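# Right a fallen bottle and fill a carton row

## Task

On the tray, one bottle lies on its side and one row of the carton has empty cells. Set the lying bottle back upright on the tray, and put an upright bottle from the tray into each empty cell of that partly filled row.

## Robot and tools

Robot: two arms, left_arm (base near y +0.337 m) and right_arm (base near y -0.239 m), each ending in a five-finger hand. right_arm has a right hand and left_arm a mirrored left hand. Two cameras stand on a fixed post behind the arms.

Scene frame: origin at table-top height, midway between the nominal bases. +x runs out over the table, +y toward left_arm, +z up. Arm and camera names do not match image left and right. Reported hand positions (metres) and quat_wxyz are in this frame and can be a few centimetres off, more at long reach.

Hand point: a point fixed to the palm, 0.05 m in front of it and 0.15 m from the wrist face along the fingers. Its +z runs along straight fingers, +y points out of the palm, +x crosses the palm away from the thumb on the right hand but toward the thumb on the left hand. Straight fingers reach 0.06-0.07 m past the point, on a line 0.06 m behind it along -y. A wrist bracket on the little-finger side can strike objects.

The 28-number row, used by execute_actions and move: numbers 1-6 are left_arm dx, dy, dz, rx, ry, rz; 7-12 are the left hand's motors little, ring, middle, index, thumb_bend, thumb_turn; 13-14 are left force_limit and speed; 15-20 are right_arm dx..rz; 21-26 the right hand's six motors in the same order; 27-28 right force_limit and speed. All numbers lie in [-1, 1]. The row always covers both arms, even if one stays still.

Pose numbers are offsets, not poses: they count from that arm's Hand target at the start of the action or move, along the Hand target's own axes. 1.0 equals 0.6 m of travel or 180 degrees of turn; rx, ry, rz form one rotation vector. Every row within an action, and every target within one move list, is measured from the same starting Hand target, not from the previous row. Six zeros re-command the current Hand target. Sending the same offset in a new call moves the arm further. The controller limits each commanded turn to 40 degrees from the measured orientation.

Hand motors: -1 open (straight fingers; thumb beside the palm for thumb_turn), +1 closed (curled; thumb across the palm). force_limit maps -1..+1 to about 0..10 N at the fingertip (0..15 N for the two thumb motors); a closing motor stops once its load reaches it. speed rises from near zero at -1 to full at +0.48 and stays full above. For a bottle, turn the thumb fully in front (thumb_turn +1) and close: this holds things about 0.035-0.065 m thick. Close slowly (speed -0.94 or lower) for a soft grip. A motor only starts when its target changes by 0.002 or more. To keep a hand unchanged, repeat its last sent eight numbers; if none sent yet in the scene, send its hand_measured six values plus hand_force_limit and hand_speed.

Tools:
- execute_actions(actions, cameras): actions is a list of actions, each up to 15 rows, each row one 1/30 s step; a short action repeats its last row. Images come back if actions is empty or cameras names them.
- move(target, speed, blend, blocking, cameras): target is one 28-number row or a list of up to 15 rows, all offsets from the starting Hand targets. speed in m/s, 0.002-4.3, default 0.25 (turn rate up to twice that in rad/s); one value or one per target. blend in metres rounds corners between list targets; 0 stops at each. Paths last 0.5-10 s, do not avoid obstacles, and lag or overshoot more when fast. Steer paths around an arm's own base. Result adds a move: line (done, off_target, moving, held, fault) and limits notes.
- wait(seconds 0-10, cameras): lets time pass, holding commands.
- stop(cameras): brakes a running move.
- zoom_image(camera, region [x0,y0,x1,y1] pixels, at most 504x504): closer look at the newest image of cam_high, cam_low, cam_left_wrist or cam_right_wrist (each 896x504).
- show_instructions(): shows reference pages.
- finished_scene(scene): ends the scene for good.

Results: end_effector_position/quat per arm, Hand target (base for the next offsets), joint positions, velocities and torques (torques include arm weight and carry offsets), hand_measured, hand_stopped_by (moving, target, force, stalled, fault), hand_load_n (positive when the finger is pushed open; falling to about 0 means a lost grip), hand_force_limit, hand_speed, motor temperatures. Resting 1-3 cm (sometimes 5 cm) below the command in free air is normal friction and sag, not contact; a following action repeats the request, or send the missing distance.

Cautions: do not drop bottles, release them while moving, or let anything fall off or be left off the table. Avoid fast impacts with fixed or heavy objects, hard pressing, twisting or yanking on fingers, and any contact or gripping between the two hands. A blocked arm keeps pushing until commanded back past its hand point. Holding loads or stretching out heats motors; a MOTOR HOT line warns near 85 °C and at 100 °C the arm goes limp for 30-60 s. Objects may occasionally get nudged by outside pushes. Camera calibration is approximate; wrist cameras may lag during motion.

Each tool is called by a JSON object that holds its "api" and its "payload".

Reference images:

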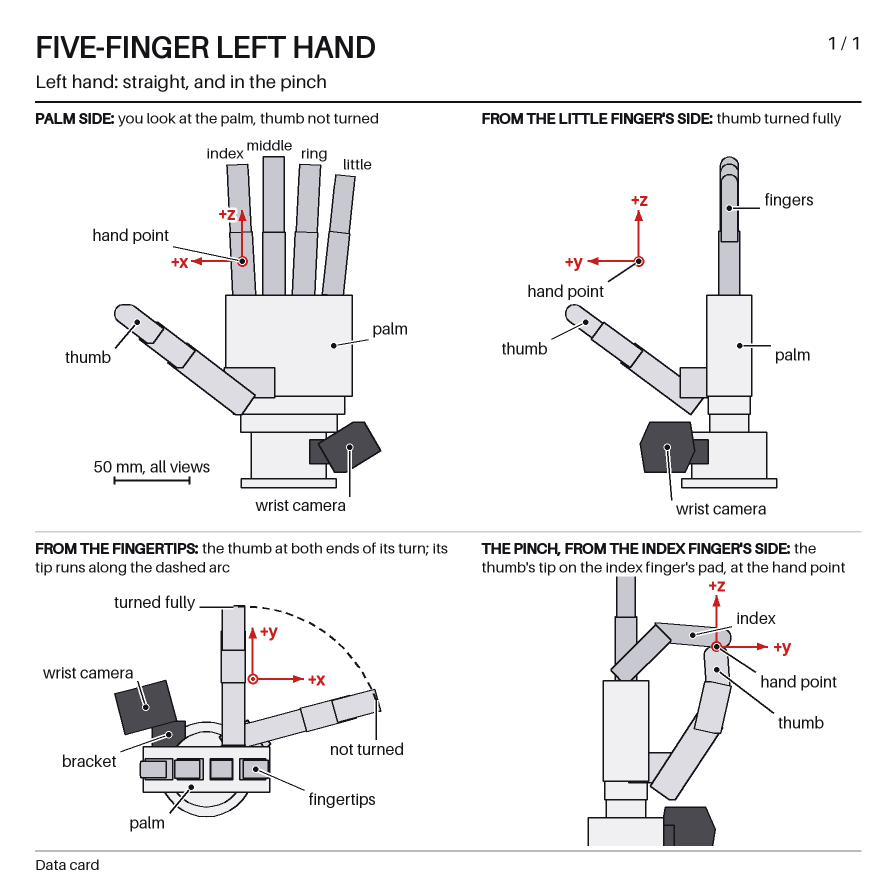

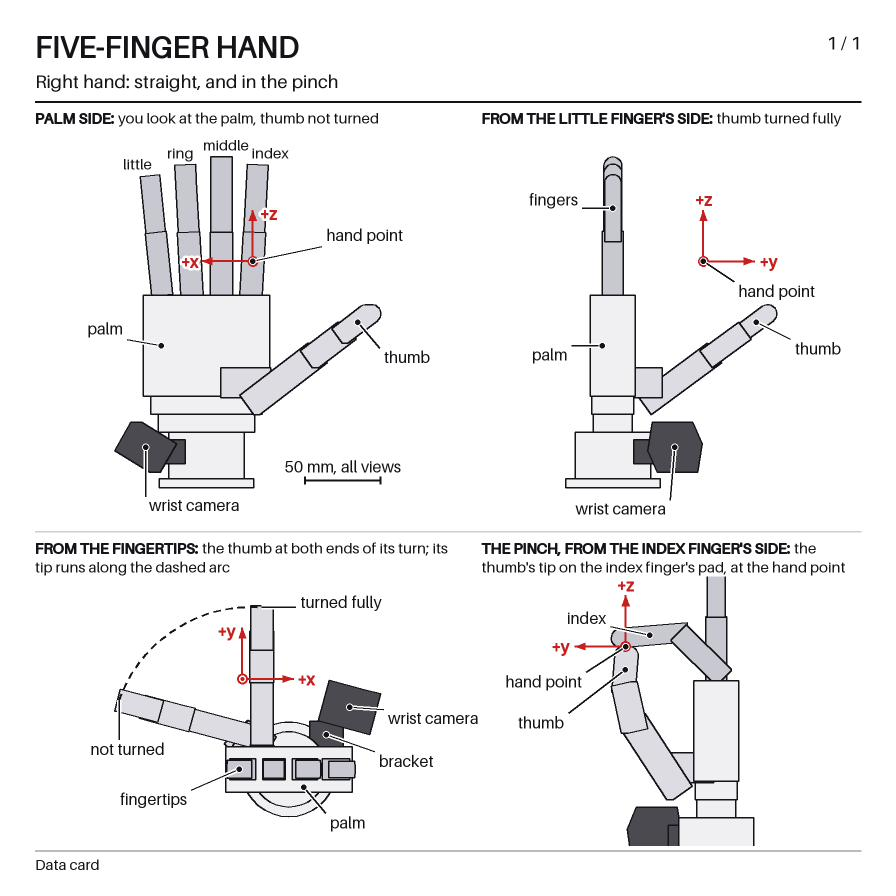

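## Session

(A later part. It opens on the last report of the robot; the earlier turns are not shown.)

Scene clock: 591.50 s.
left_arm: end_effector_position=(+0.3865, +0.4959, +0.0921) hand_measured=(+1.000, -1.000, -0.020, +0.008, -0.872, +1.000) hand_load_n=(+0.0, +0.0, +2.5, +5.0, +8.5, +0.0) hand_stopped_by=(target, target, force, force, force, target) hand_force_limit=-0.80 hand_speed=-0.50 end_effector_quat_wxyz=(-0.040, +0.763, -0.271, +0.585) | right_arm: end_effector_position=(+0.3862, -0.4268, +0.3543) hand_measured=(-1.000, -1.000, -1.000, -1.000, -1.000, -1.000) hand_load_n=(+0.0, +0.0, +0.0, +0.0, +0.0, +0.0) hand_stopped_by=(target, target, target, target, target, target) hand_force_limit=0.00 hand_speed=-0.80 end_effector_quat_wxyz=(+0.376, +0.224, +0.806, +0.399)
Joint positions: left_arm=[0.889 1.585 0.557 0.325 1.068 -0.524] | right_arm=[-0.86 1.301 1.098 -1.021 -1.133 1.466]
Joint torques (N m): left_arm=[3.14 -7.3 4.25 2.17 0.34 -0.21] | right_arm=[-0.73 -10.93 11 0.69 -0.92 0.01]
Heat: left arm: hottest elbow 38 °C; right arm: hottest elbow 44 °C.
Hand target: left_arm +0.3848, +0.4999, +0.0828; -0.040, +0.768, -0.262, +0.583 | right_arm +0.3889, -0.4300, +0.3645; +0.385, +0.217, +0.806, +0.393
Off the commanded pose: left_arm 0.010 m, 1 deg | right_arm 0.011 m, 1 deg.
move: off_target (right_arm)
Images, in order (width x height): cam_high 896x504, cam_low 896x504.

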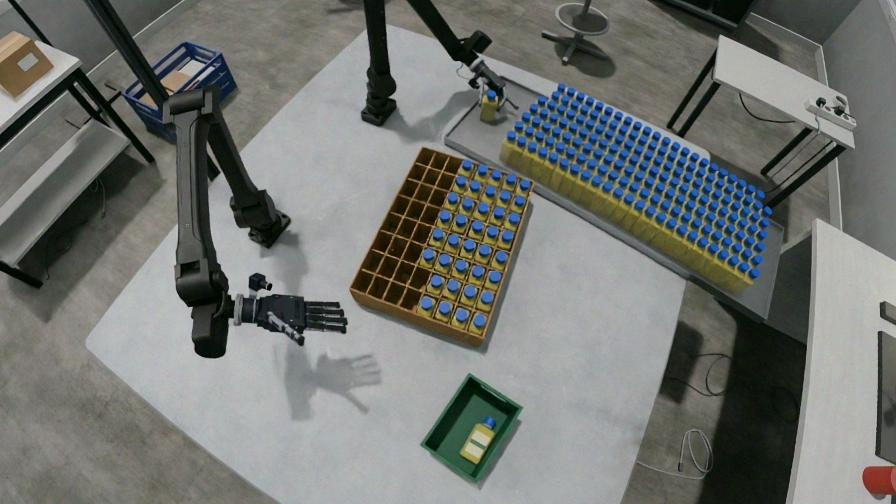

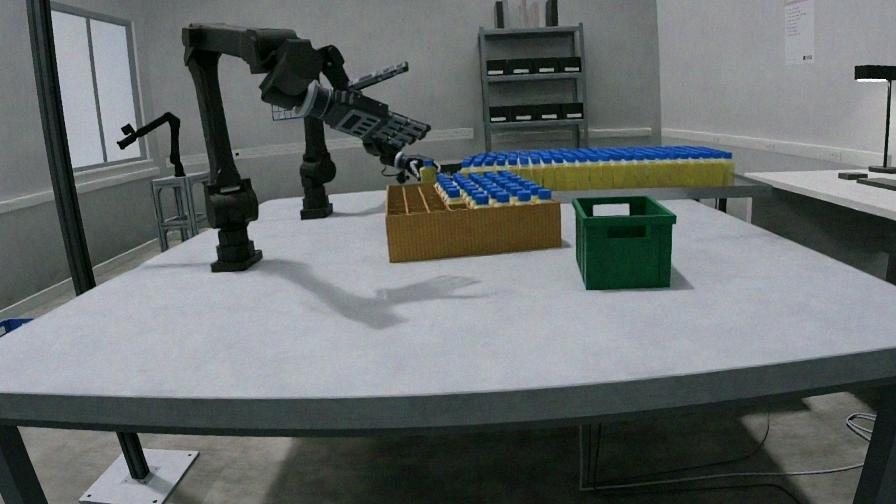

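{"api": "execute_actions", "payload": {"actions": [[[0.0117,-0.0049,-0.0042,0,0,0,1,-1,-0.1,-0.1,-1,1,-0.8,-0.7,0,0,0,0,0,0,-1,-1,-1,-1,-1,-1,0,-0.8]]], "cameras": ["cam_high", "cam_left_wrist"]}}

{"api": "zoom_image", "payload": {"camera": "cam_high", "region": [460, 60, 540, 130]}}

Scene clock: 594.80 s.
left_arm: end_effector_position=(+0.3864, +0.4961, +0.0921) hand_measured=(+1.000, -1.000, -0.100, -0.100, -1.000, +1.000) hand_load_n=(+0.0, +0.0, +0.0, +0.0, -0.5, -0.5) hand_stopped_by=(target, target, target, target, target, target) hand_force_limit=-0.80 hand_speed=-0.70 end_effector_quat_wxyz=(-0.040, +0.763, -0.270, +0.585) | right_arm: end_effector_position=(+0.3862, -0.4268, +0.3543) hand_measured=(-1.000, -1.000, -1.000, -1.000, -1.000, -1.000) hand_load_n=(+0.0, +0.0, +0.0, +0.0, +0.0, +0.0) hand_stopped_by=(target, target, target, target, target, target) hand_force_limit=0.00 hand_speed=-0.80 end_effector_quat_wxyz=(+0.376, +0.224, +0.806, +0.399)
Joint positions: left_arm=[0.889 1.585 0.557 0.325 1.067 -0.524] | right_arm=[-0.86 1.301 1.098 -1.021 -1.133 1.466]
Joint torques (N m): left_arm=[2.61 -9.82 4.6 1.24 0.32 -0.22] | right_arm=[-0.73 -10.81 11.02 0.65 -0.9 -0.01]
Heat: left arm: hottest elbow 38 °C; right arm: hottest elbow 44 °C.
Hand target: left_arm +0.3847, +0.5000, +0.0909; -0.040, +0.768, -0.262, +0.583 | right_arm +0.3889, -0.4300, +0.3645; +0.385, +0.217, +0.806, +0.393
Off the commanded pose: left_arm 0.004 m, 1 deg | right_arm 0.011 m, 1 deg.
camera_calibration:
cam_left_wrist: T_world_to_cam=[[0.370234, 0.700727, 0.609843, -0.54638], [-0.436423, -0.448325, 0.78009, 0.319953], [0.820038, -0.554965, 0.139829, 0.0605846], [0, 0, 0, 1]] pos_world=[0.292241, 0.559928, 0.0751424]
Images, in order (width x height): cam_high 896x504, cam_left_wrist 896x504.

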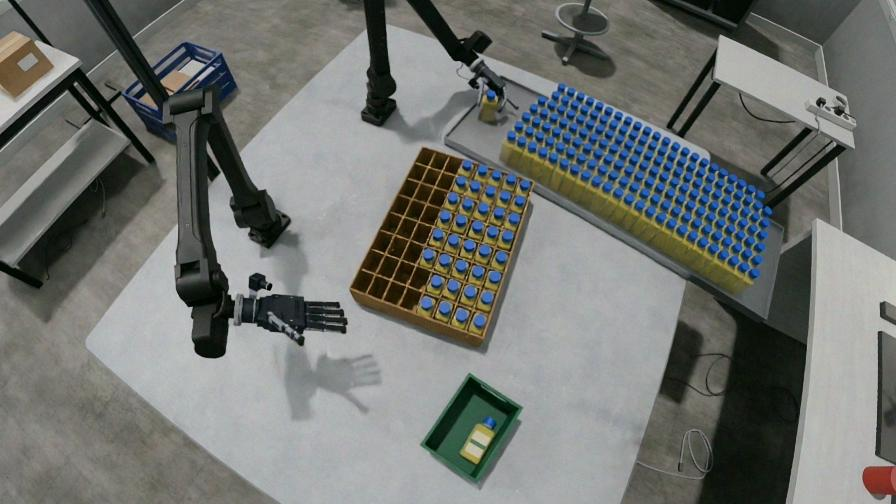

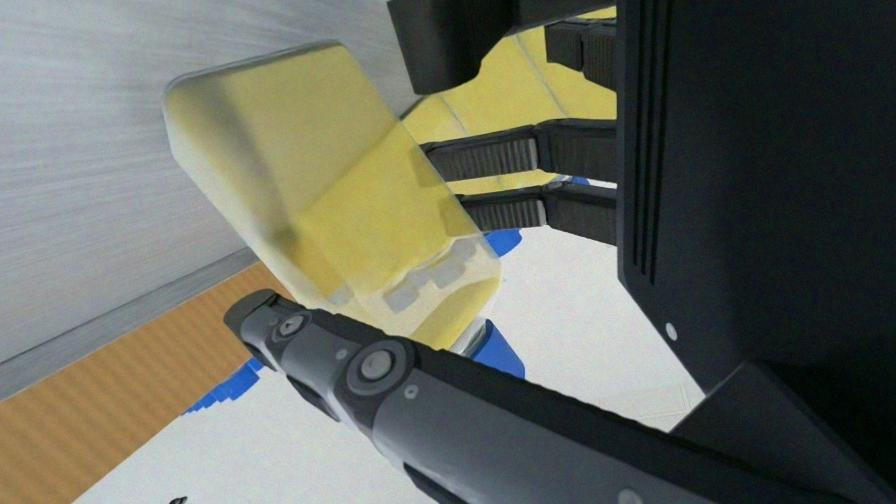

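Scaled by 6.300 from the camera's 896x504 image, which has a finer 1280x720 frame.

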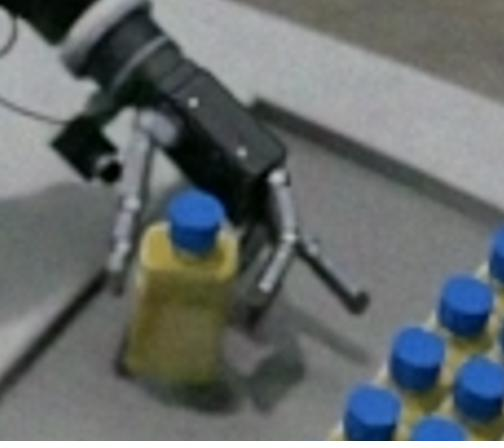

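{"api": "execute_actions", "payload": {"actions": [[[0,0,0,0,0,0,1,-1,-0.8,-0.8,-1,1,-0.8,-0.5,0,0,0,0,0,0,-1,-1,-1,-1,-1,-1,0,-0.8]]]}}

{"api": "move", "payload": {"target": [0,-0.133,-0.2,0,0,0,1,-1,-0.8,-0.8,-1,1,-0.8,-0.5,0,0,0,0,0,0,-1,-1,-1,-1,-1,-1,0,-0.8], "cameras": ["cam_high", "cam_left_wrist"], "speed": 0.1}}

{"api": "zoom_image", "payload": {"camera": "cam_high", "region": [430, 20, 540, 130]}}

Scene clock: 600.13 s.
left_arm: end_effector_position=(+0.3864, +0.4961, +0.0921) hand_measured=(+1.000, -1.000, -0.800, -0.800, -1.000, +1.000) hand_load_n=(+0.0, +0.0, +0.0, +0.5, +0.0, -0.5) hand_stopped_by=(target, target, target, target, target, target) hand_force_limit=-0.80 hand_speed=-0.50 end_effector_quat_wxyz=(-0.041, +0.763, -0.270, +0.585) | right_arm: end_effector_position=(+0.3862, -0.4268, +0.3543) hand_measured=(-1.000, -1.000, -1.000, -1.000, -1.000, -1.000) hand_load_n=(+0.0, +0.0, +0.0, +0.0, +0.0, +0.0) hand_stopped_by=(target, target, target, target, target, target) hand_force_limit=0.00 hand_speed=-0.80 end_effector_quat_wxyz=(+0.376, +0.224, +0.806, +0.399)
Joint positions: left_arm=[0.889 1.585 0.557 0.325 1.067 -0.524] | right_arm=[-0.86 1.301 1.098 -1.021 -1.133 1.466]
Joint torques (N m): left_arm=[2.78 -9.52 4.45 0.99 0.36 -0.24] | right_arm=[-0.67 -10.87 10.99 0.65 -0.9 -0.01]
Heat: left arm: hottest elbow 37 °C; right arm: hottest elbow 44 °C.
Hand target: left_arm +0.3847, +0.5000, +0.0908; -0.040, +0.768, -0.262, +0.583 | right_arm +0.3889, -0.4300, +0.3645; +0.385, +0.217, +0.806, +0.393
Off the commanded pose: left_arm 0.004 m, 1 deg | right_arm 0.011 m, 1 deg.

Scene clock: 602.50 s.
left_arm: end_effector_position=(+0.3006, +0.5841, +0.1523) hand_measured=(+1.000, -1.000, -0.800, -0.800, -1.000, +1.000) hand_load_n=(+0.0, +0.0, +0.0, +0.0, +0.0, -0.5) hand_stopped_by=(target, target, target, target, target, target) hand_force_limit=-0.80 hand_speed=-0.50 end_effector_quat_wxyz=(-0.028, +0.772, -0.254, +0.582) | right_arm: end_effector_position=(+0.3862, -0.4268, +0.3543) hand_measured=(-1.000, -1.000, -1.000, -1.000, -1.000, -1.000) hand_load_n=(+0.0, +0.0, +0.0, +0.0, +0.0, +0.0) hand_stopped_by=(target, target, target, target, target, target) hand_force_limit=0.00 hand_speed=-0.80 end_effector_quat_wxyz=(+0.376, +0.224, +0.806, +0.399)
Joint positions: left_arm=[1.213 1.534 0.834 -0.65 1.235 0.133] | right_arm=[-0.86 1.301 1.098 -1.021 -1.133 1.466]
Joint torques (N m): left_arm=[2.55 -9.17 8.68 0.32 0.95 0.02] | right_arm=[-0.79 -11.05 11.04 0.66 -0.92 -0.01]
Heat: left arm: hottest elbow 37 °C; right arm: hottest elbow 44 °C.
Hand target: left_arm +0.3033, +0.5979, +0.1583; -0.040, +0.768, -0.262, +0.583 | right_arm +0.3889, -0.4300, +0.3645; +0.385, +0.217, +0.806, +0.393
Off the commanded pose: left_arm 0.015 m, 2 deg | right_arm 0.011 m, 1 deg.
move: off_target (left_arm, right_arm)
camera_calibration:
cam_left_wrist: T_world_to_cam=[[0.372248, 0.728167, 0.575504, -0.624449], [-0.412446, -0.425698, 0.8054, 0.250726], [0.831457, -0.537173, 0.141864, 0.157241], [0, 0, 0, 1]] pos_world=[0.205121, 0.645902, 0.135132]
Images, in order (width x height): cam_high 896x504, cam_left_wrist 896x504.

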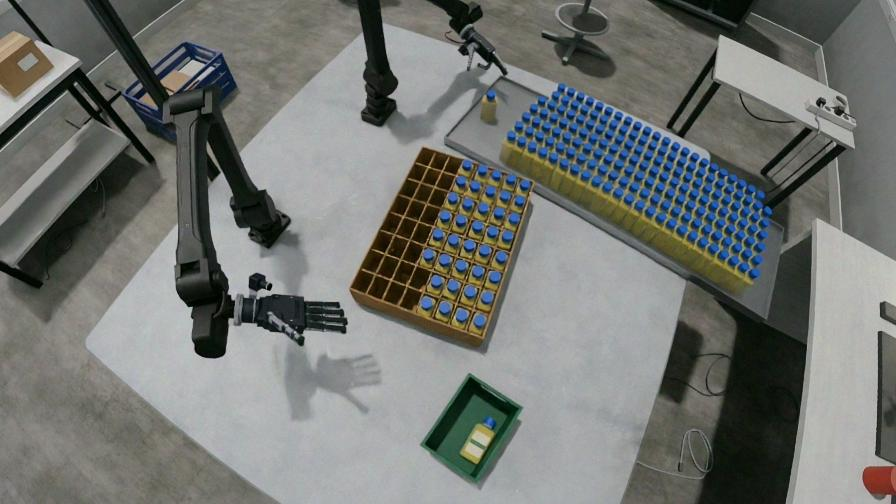

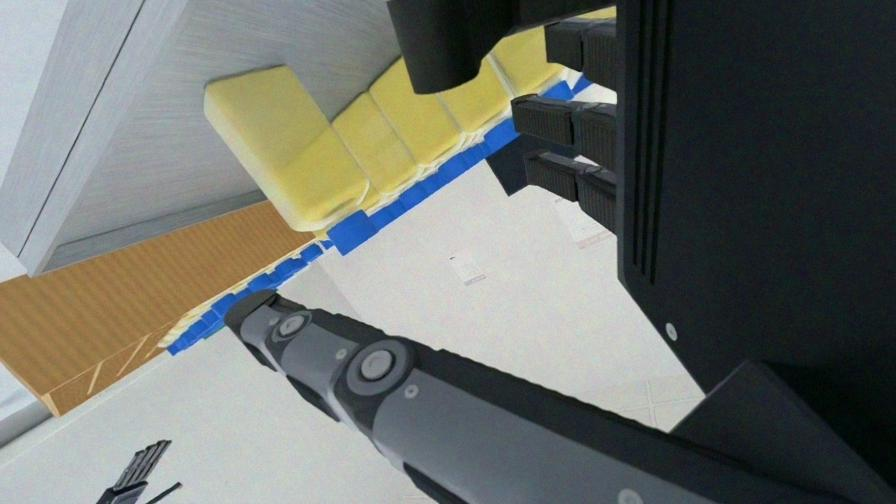

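Scaled by 4.582 from the camera's 896x504 image, which has a finer 1280x720 frame.

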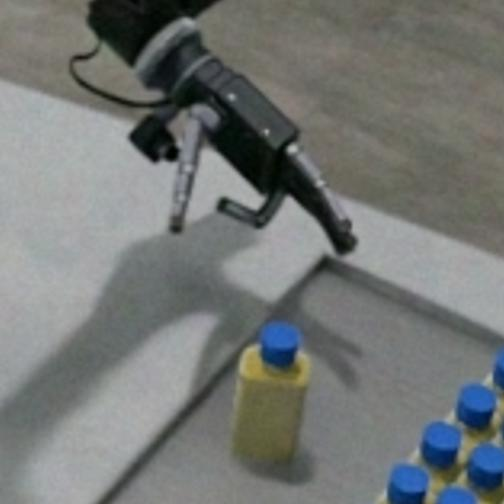

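{"api": "move", "payload": {"target": [[0.204,-0.0856,-0.074,0,0,0,1,1,-0.2,-0.2,-0.9,1,0,0,0,0,0,0,0,0,-1,-1,-1,-1,-1,-1,0,-0.8],[0.4498,0.0555,0.3263,-0.3237,0.2796,0.5263,1,1,-0.2,-0.2,-0.9,1,0,0,0,0,0,0,0,0,-1,-1,-1,-1,-1,-1,0,-0.8]], "cameras": ["all"], "speed": 0.25, "blend": [0.05, 0]}}

Scene clock: 632.37 s.
left_arm: end_effector_position=(+0.5090, +0.3974, +0.3167) hand_measured=(+1.000, +1.000, -0.200, -0.200, -0.900, +1.000) hand_load_n=(+0.0, +0.0, +0.0, +0.0, +0.0, +0.0) hand_stopped_by=(target, target, target, target, target, target) hand_force_limit=0.00 hand_speed=0.00 end_effector_quat_wxyz=(+0.117, -0.064, +0.911, -0.391) | right_arm: end_effector_position=(+0.3862, -0.4268, +0.3543) hand_measured=(-1.000, -1.000, -1.000, -1.000, -1.000, -1.000) hand_load_n=(+0.0, +0.0, +0.0, +0.0, +0.0, +0.0) hand_stopped_by=(target, target, target, target, target, target) hand_force_limit=0.00 hand_speed=-0.80 end_effector_quat_wxyz=(+0.376, +0.224, +0.806, +0.399)
Joint positions: left_arm=[0.311 1.666 1.805 -1.668 0.841 1.735] | right_arm=[-0.86 1.301 1.098 -1.021 -1.133 1.466]
Joint torques (N m): left_arm=[2.14 -13.16 10.55 0.16 0.42 0.09] | right_arm=[-0.73 -10.87 11.03 0.62 -0.91 0]
Heat: left arm: hottest elbow 37 °C; right arm: hottest elbow 44 °C.
Hand target: left_arm +0.5203, +0.4003, +0.3199; +0.000, -0.001, +0.906, -0.423 | right_arm +0.3889, -0.4300, +0.3645; +0.385, +0.217, +0.806, +0.393
Off the commanded pose: left_arm 0.012 m, 16 deg | right_arm 0.011 m, 1 deg.
joint sent to its limit (left arm) — joint 4 (wrist pitch), lower limit. The joint targets are off in orientation, not in position.
move: off_target (left_arm, right_arm)
camera_calibration:
cam_left_wrist: T_world_to_cam=[[-0.245581, -0.695323, 0.675438, 0.187835], [-0.92892, 0.367994, 0.0410834, 0.314342], [-0.277123, -0.617338, -0.736272, 0.734636], [0, 0, 0, 1]] pos_world=[0.541712, 0.468449, 0.401107]

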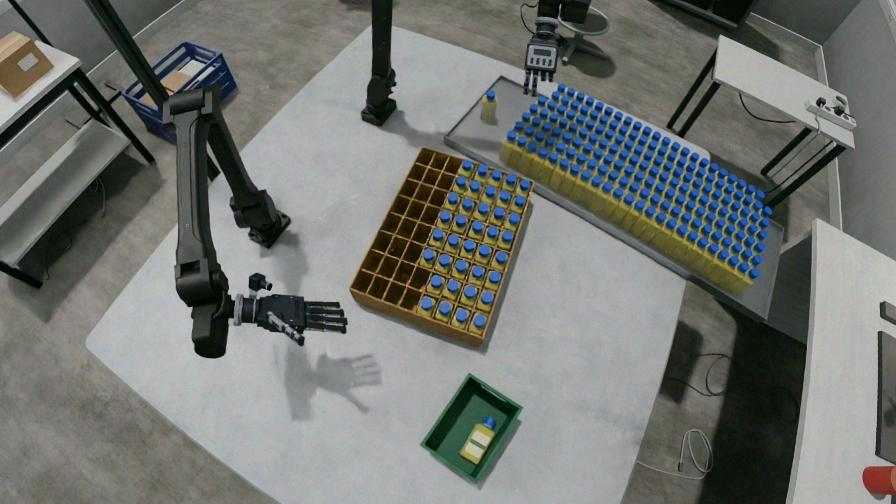

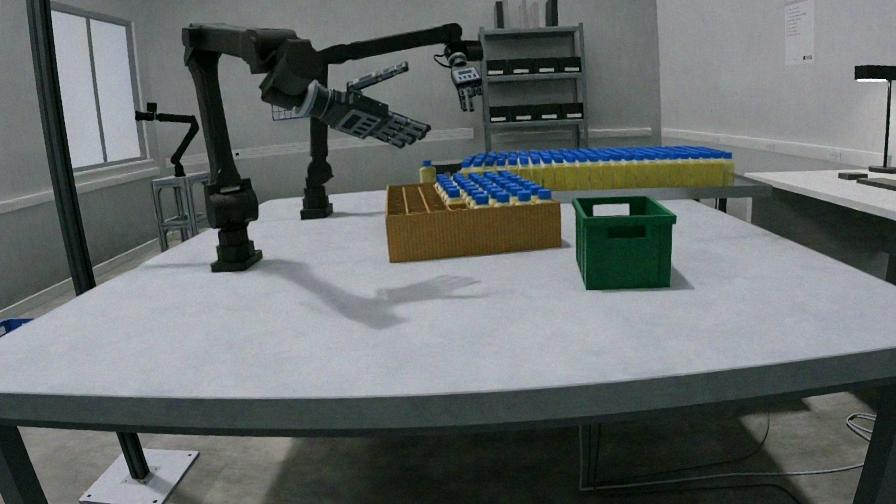

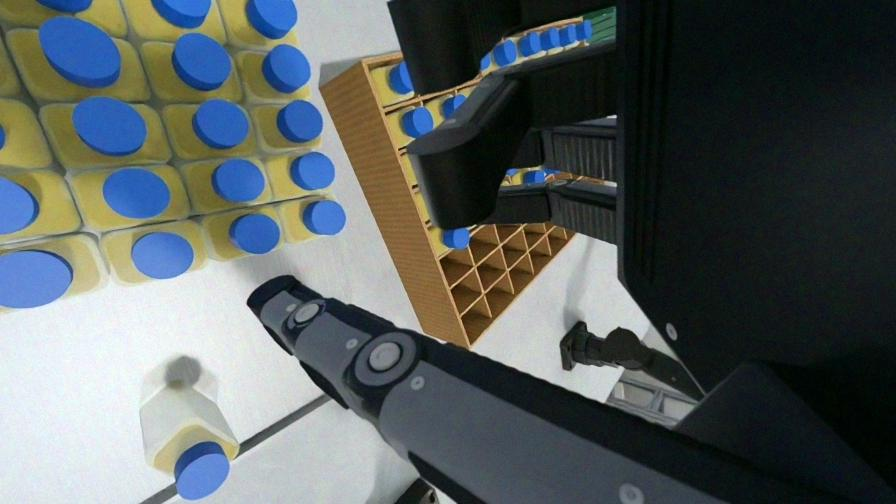

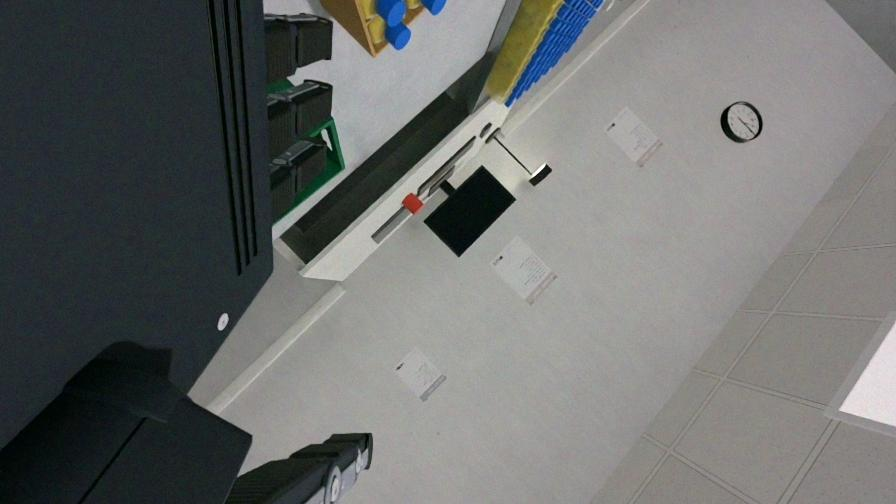

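{"api": "move", "payload": {"target": [0.0172,0.093,0.1872,-0.0283,-0.0412,-0.0374,1,1,-0.1,-0.1,-0.7,1,0,0,0,0,0,0,0,0,-1,-1,-1,-1,-1,-1,0,-0.8], "cameras": ["cam_left_wrist", "cam_low"], "speed": 0.15}}

Scene clock: 663.87 s.
left_arm: end_effector_position=(+0.5066, +0.3530, +0.2133) hand_measured=(+1.000, +1.000, -0.100, -0.100, -0.700, +1.000) hand_load_n=(+0.0, +0.0, +0.0, +0.0, +0.0, +0.0) hand_stopped_by=(target, target, target, target, target, target) hand_force_limit=0.00 hand_speed=0.00 end_effector_quat_wxyz=(+0.040, -0.076, +0.920, -0.382) | right_arm: end_effector_position=(+0.3862, -0.4268, +0.3543) hand_measured=(-1.000, -1.000, -1.000, -1.000, -1.000, -1.000) hand_load_n=(+0.0, +0.0, +0.0, +0.0, +0.0, +0.0) hand_stopped_by=(target, target, target, target, target, target) hand_force_limit=0.00 hand_speed=-0.80 end_effector_quat_wxyz=(+0.376, +0.224, +0.806, +0.399)
Joint positions: left_arm=[0.209 1.719 1.607 -1.492 0.787 1.64] | right_arm=[-0.86 1.301 1.098 -1.021 -1.133 1.466]
Joint torques (N m): left_arm=[1.44 -15.15 7.05 0.81 0.49 -0.25] | right_arm=[-0.73 -10.87 11.02 0.69 -0.9 -0.01]
Heat: left arm: hottest elbow 38 °C; right arm: hottest elbow 44 °C.
Hand target: left_arm +0.5100, +0.3500, +0.2052; +0.034, -0.081, +0.921, -0.381 | right_arm +0.3889, -0.4300, +0.3645; +0.385, +0.217, +0.806, +0.393
Off the commanded pose: left_arm 0.009 m, 1 deg | right_arm 0.011 m, 1 deg.
move: off_target (right_arm)
camera_calibration:
cam_left_wrist: T_world_to_cam=[[-0.166157, -0.696445, 0.698109, 0.181535], [-0.897572, 0.399988, 0.185403, 0.274799], [-0.408358, -0.595797, -0.69157, 0.679762], [0, 0, 0, 1]] pos_world=[0.554402, 0.421513, 0.292424]
Images, in order (width x height): cam_low 896x504, cam_left_wrist 896x504.

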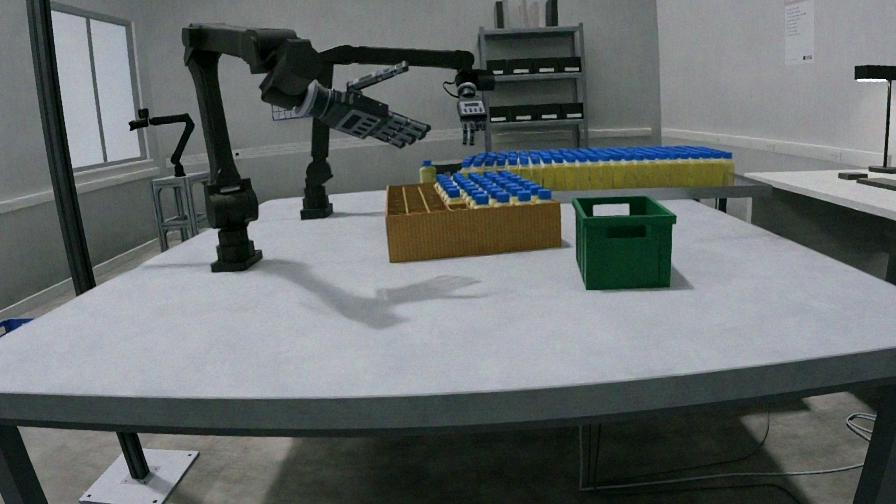

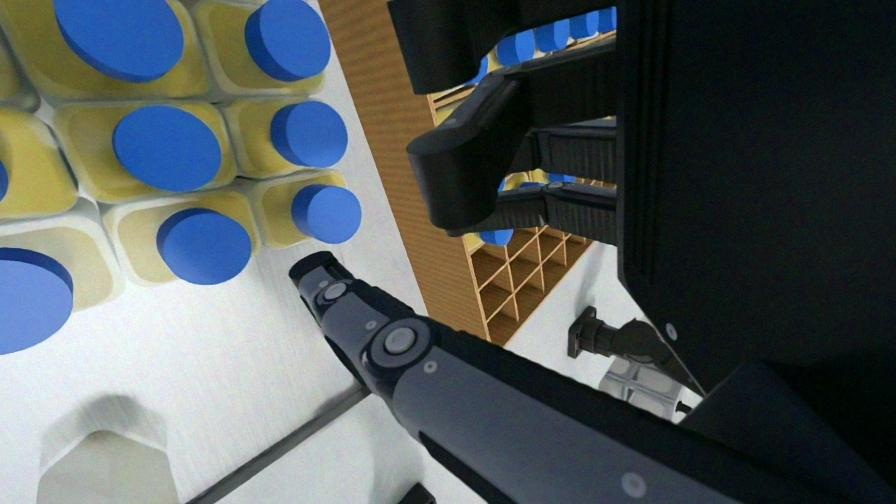

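{"api": "move", "payload": {"target": [0.0027,0.0355,0.0705,0,0,0,1,1,-0.1,-0.1,-0.7,1,0,0,0,0,0,0,0,0,-1,-1,-1,-1,-1,-1,0,-0.8], "cameras": ["cam_left_wrist", "cam_low", "cam_high"], "speed": 0.1}}

{"api": "zoom_image", "payload": {"camera": "cam_high", "region": [470, 70, 570, 170]}}

{"api": "zoom_image", "payload": {"camera": "cam_low", "region": [420, 70, 560, 190]}}

Scene clock: 685.83 s.
left_arm: end_effector_position=(+0.5086, +0.3394, +0.1721) hand_measured=(+1.000, +1.000, -0.100, -0.100, -0.700, +1.000) hand_load_n=(+0.0, +0.0, +0.0, +0.0, +0.5, +0.0) hand_stopped_by=(target, target, target, target, target, target) hand_force_limit=0.00 hand_speed=0.00 end_effector_quat_wxyz=(+0.044, -0.076, +0.920, -0.381) | right_arm: end_effector_position=(+0.3862, -0.4268, +0.3543) hand_measured=(-1.000, -1.000, -1.000, -1.000, -1.000, -1.000) hand_load_n=(+0.0, +0.0, +0.0, +0.0, +0.0, +0.0) hand_stopped_by=(target, target, target, target, target, target) hand_force_limit=0.00 hand_speed=-0.80 end_effector_quat_wxyz=(+0.376, +0.224, +0.806, +0.399)
Joint positions: left_arm=[0.183 1.724 1.504 -1.349 0.787 1.601] | right_arm=[-0.86 1.301 1.098 -1.021 -1.133 1.466]
Joint torques (N m): left_arm=[1.55 -13.63 6.82 1.05 0.52 -0.29] | right_arm=[-0.62 -10.81 10.97 0.68 -0.91 0]
Heat: left arm: hottest elbow 37 °C; right arm: hottest elbow 44 °C.
Hand target: left_arm +0.5109, +0.3351, +0.1600; +0.033, -0.081, +0.921, -0.381 | right_arm +0.3889, -0.4300, +0.3645; +0.385, +0.217, +0.806, +0.393
Off the commanded pose: left_arm 0.013 m, 1 deg | right_arm 0.011 m, 1 deg.
move: off_target (left_arm, right_arm)
camera_calibration:
cam_left_wrist: T_world_to_cam=[[-0.170263, -0.698101, 0.695461, 0.204292], [-0.899579, 0.398185, 0.179462, 0.292257], [-0.402205, -0.595066, -0.695793, 0.64122], [0, 0, 0, 1]] pos_world=[0.555593, 0.407812, 0.25163]
Images, in order (width x height): cam_high 896x504, cam_low 896x504, cam_left_wrist 896x504.

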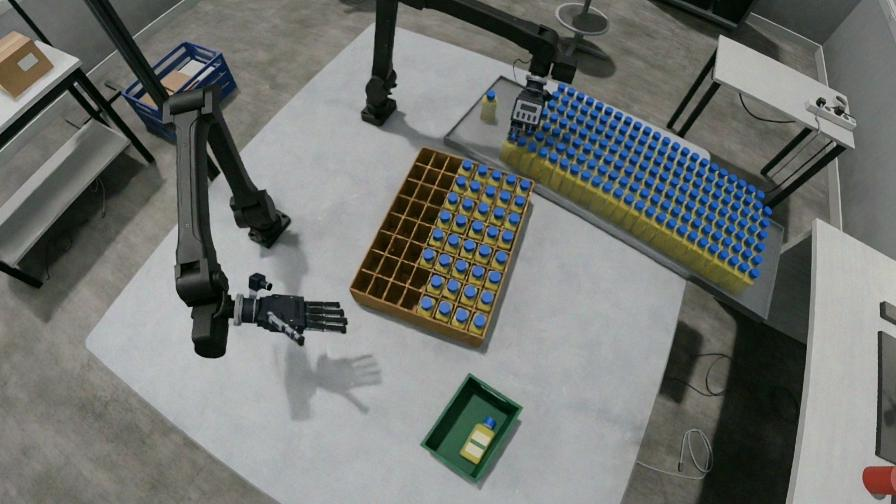

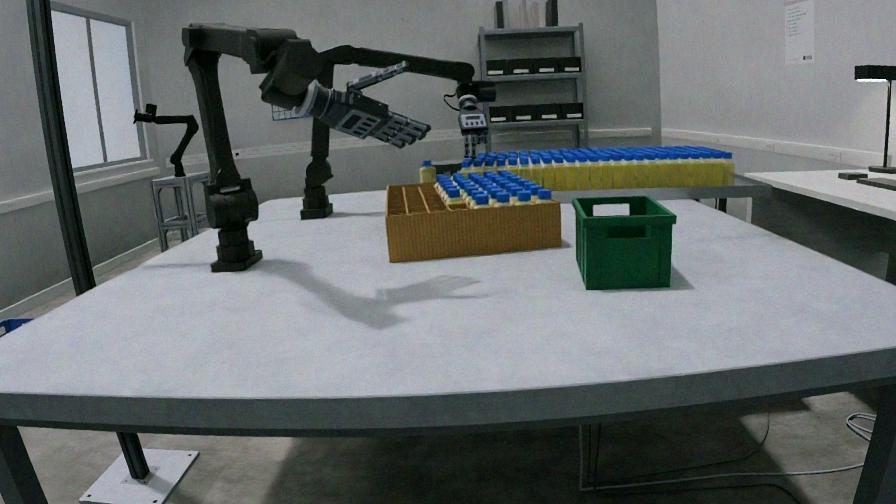

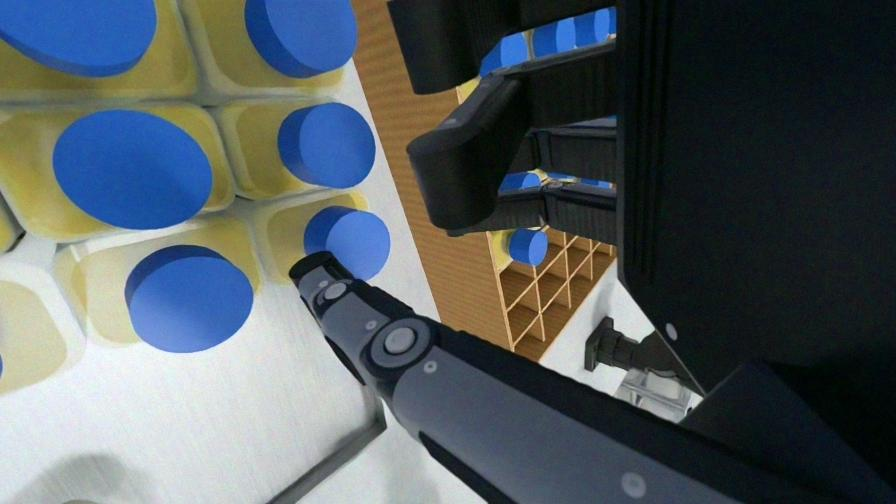

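Scaled by 5.040 from the camera's 896x504 image, which has a finer 1280x720 frame.

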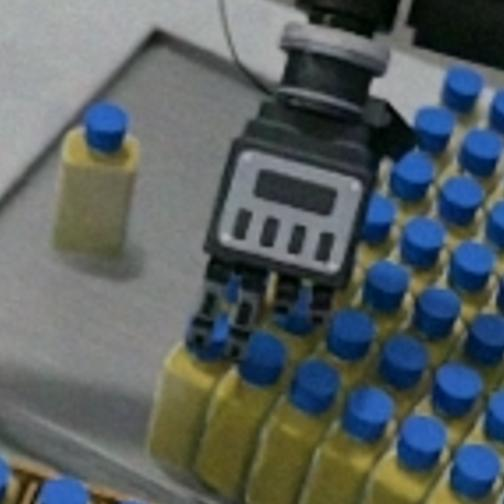

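Scaled by 3.600 from the camera's 896x504 image, which has a finer 1280x720 frame.

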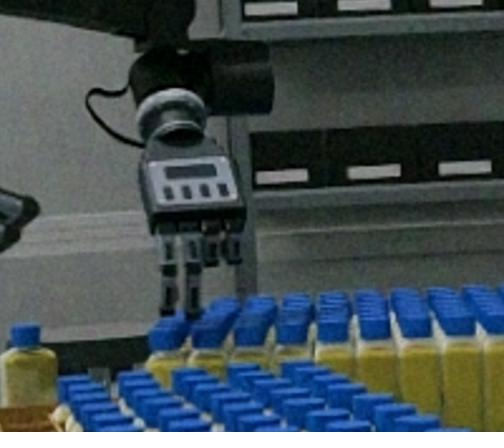

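{"api": "move", "payload": {"target": [0.0013,0.0367,0.034,0,0,0,1,1,-0.1,-0.1,-0.7,1,0,0,0,0,0,0,0,0,-1,-1,-1,-1,-1,-1,0,-0.8], "cameras": ["cam_left_wrist", "cam_high"], "speed": 0.08}}

{"api": "zoom_image", "payload": {"camera": "cam_high", "region": [470, 70, 570, 170]}}

Scene clock: 691.20 s.
left_arm: end_effector_position=(+0.5081, +0.3393, +0.1414) hand_measured=(+1.000, +1.000, -0.100, -0.100, -0.700, +1.000) hand_load_n=(+0.0, +0.0, +0.0, +0.0, +0.0, +0.0) hand_stopped_by=(target, target, target, target, target, target) hand_force_limit=0.00 hand_speed=0.00 end_effector_quat_wxyz=(+0.042, -0.077, +0.920, -0.381) | right_arm: end_effector_position=(+0.3862, -0.4268, +0.3543) hand_measured=(-1.000, -1.000, -1.000, -1.000, -1.000, -1.000) hand_load_n=(+0.0, +0.0, +0.0, +0.0, +0.0, +0.0) hand_stopped_by=(target, target, target, target, target, target) hand_force_limit=0.00 hand_speed=-0.80 end_effector_quat_wxyz=(+0.376, +0.224, +0.806, +0.399)
Joint positions: left_arm=[0.183 1.745 1.45 -1.277 0.787 1.6] | right_arm=[-0.86 1.301 1.098 -1.021 -1.133 1.466]
Joint torques (N m): left_arm=[1.85 -14.39 6.76 0.83 0.5 -0.23] | right_arm=[-0.91 -10.75 10.95 0.64 -0.9 0]
Heat: left arm: hottest elbow 37 °C; right arm: hottest elbow 44 °C.
Hand target: left_arm +0.5099, +0.3361, +0.1300; +0.033, -0.081, +0.921, -0.381 | right_arm +0.3889, -0.4300, +0.3645; +0.385, +0.217, +0.806, +0.393
Off the commanded pose: left_arm 0.012 m, 1 deg | right_arm 0.011 m, 1 deg.
move: off_target (left_arm, right_arm)
camera_calibration:
cam_left_wrist: T_world_to_cam=[[-0.166851, -0.697619, 0.69677, 0.223371], [-0.899031, 0.397808, 0.183007, 0.296694], [-0.40485, -0.595883, -0.693556, 0.620948], [0, 0, 0, 1]] pos_world=[0.555397, 0.407813, 0.220727]
Images, in order (width x height): cam_high 896x504, cam_left_wrist 896x504.

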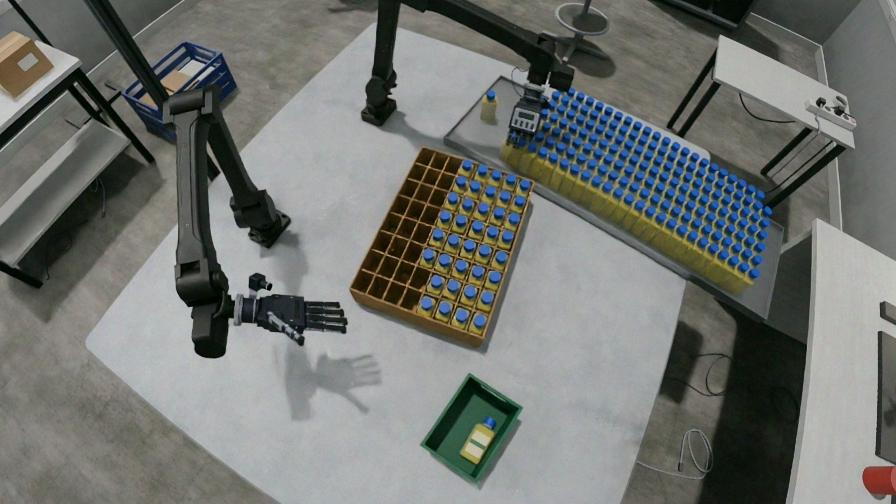

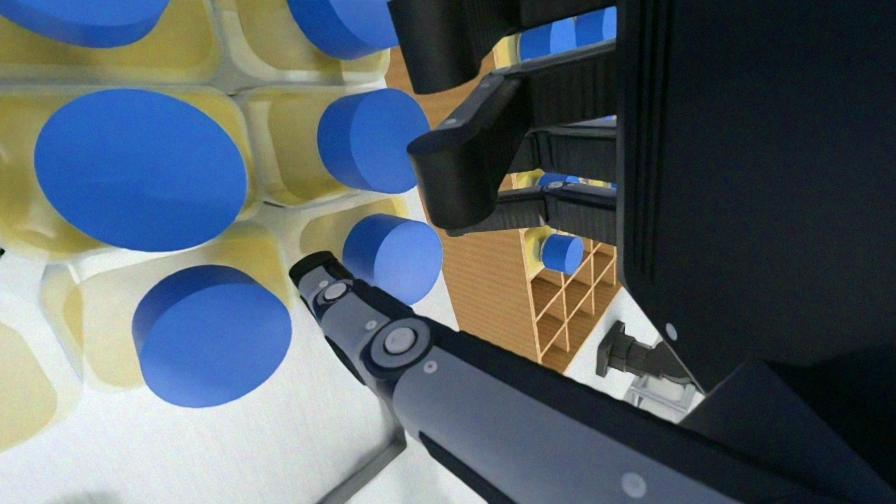

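Scaled by 5.040 from the camera's 896x504 image, which has a finer 1280x720 frame.

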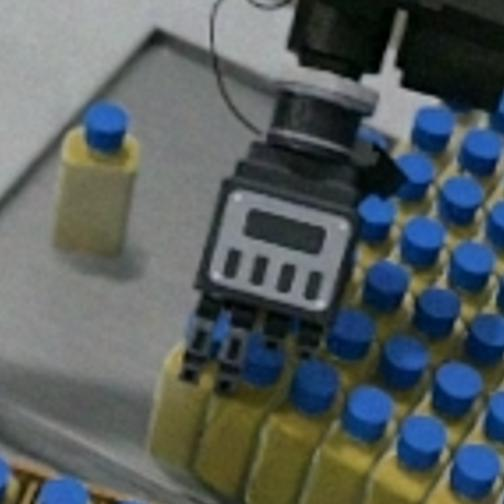

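{"api": "execute_actions", "payload": {"actions": [[[0,0,0,0,0,0,1,1,0.7,0.7,-0.7,1,-0.4,-0.9,0,0,0,0,0,0,-1,-1,-1,-1,-1,-1,0,-0.8]]], "cameras": ["cam_left_wrist", "cam_high"]}}

{"api": "zoom_image", "payload": {"camera": "cam_high", "region": [470, 70, 570, 170]}}

Scene clock: 697.43 s.
left_arm: end_effector_position=(+0.5070, +0.3367, +0.1407) hand_measured=(+1.000, +1.000, +0.700, +0.234, -0.700, +1.000) hand_load_n=(+0.0, +0.0, +0.5, +0.5, +0.0, +0.0) hand_stopped_by=(target, target, target, force, target, target) hand_force_limit=-0.40 hand_speed=-0.90 end_effector_quat_wxyz=(+0.040, -0.077, +0.920, -0.382) | right_arm: end_effector_position=(+0.3862, -0.4268, +0.3543) hand_measured=(-1.000, -1.000, -1.000, -1.000, -1.000, -1.000) hand_load_n=(+0.0, +0.0, -0.5, +0.0, +0.0, +0.0) hand_stopped_by=(target, target, target, target, target, target) hand_force_limit=0.00 hand_speed=-0.80 end_effector_quat_wxyz=(+0.376, +0.224, +0.806, +0.399)
Joint positions: left_arm=[0.178 1.745 1.448 -1.277 0.787 1.595] | right_arm=[-0.86 1.301 1.098 -1.021 -1.133 1.466]
Joint torques (N m): left_arm=[2.14 -14.15 7.05 0.8 0.45 -0.21] | right_arm=[-0.56 -10.99 10.99 0.65 -0.91 0.01]
Heat: left arm: hottest elbow 37 °C; right arm: hottest elbow 44 °C.
Hand target: left_arm +0.5099, +0.3362, +0.1301; +0.033, -0.081, +0.921, -0.381 | right_arm +0.3889, -0.4300, +0.3645; +0.385, +0.217, +0.806, +0.393
Off the commanded pose: left_arm 0.011 m, 1 deg | right_arm 0.011 m, 1 deg.
camera_calibration:
cam_left_wrist: T_world_to_cam=[[-0.164037, -0.696677, 0.698379, 0.219878], [-0.897484, 0.39923, 0.187454, 0.295056], [-0.409408, -0.596034, -0.690744, 0.620475], [0, 0, 0, 1]] pos_world=[0.554904, 0.405214, 0.219722]
Images, in order (width x height): cam_high 896x504, cam_left_wrist 896x504.

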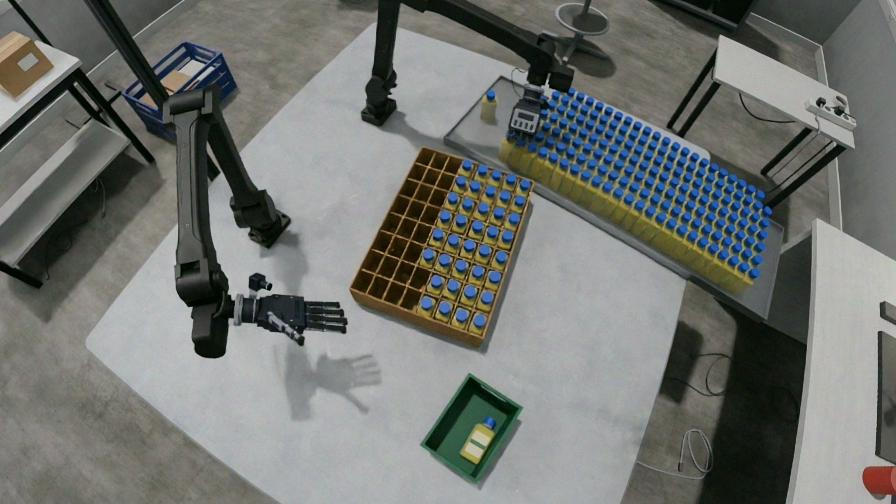

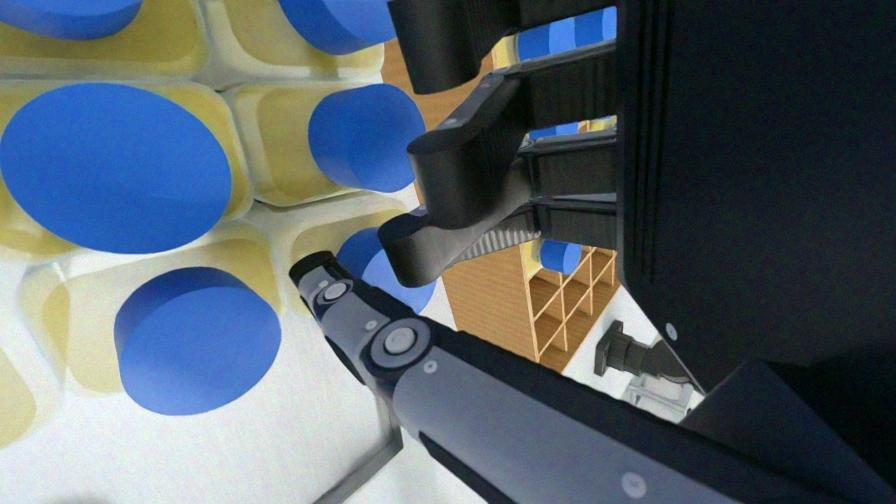

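Scaled by 5.040 from the camera's 896x504 image, which has a finer 1280x720 frame.

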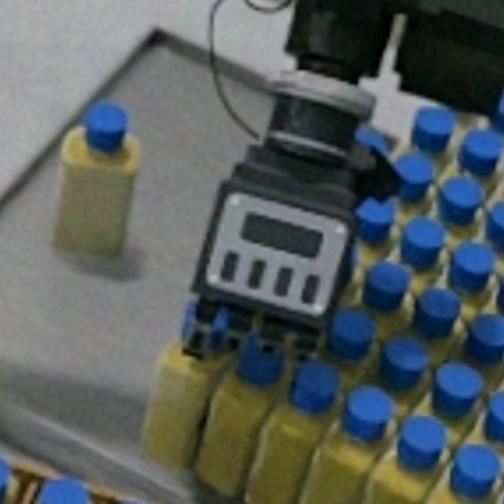

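{"api": "zoom_image", "payload": {"camera": "cam_left_wrist", "region": [270, 120, 570, 330]}}

{"api": "zoom_image", "payload": {"camera": "cam_high", "region": [490, 110, 550, 170]}}

Scaled by 1.680 from the camera's 896x504 image, which has a finer 1280x720 frame.

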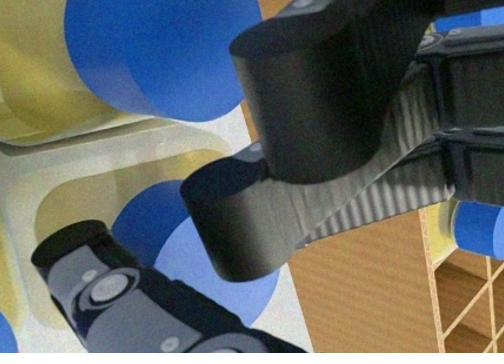

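Scaled by 8.400 from the camera's 896x504 image, which has a finer 1280x720 frame.

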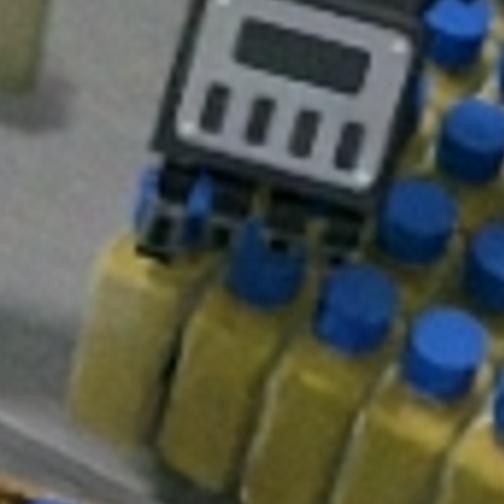

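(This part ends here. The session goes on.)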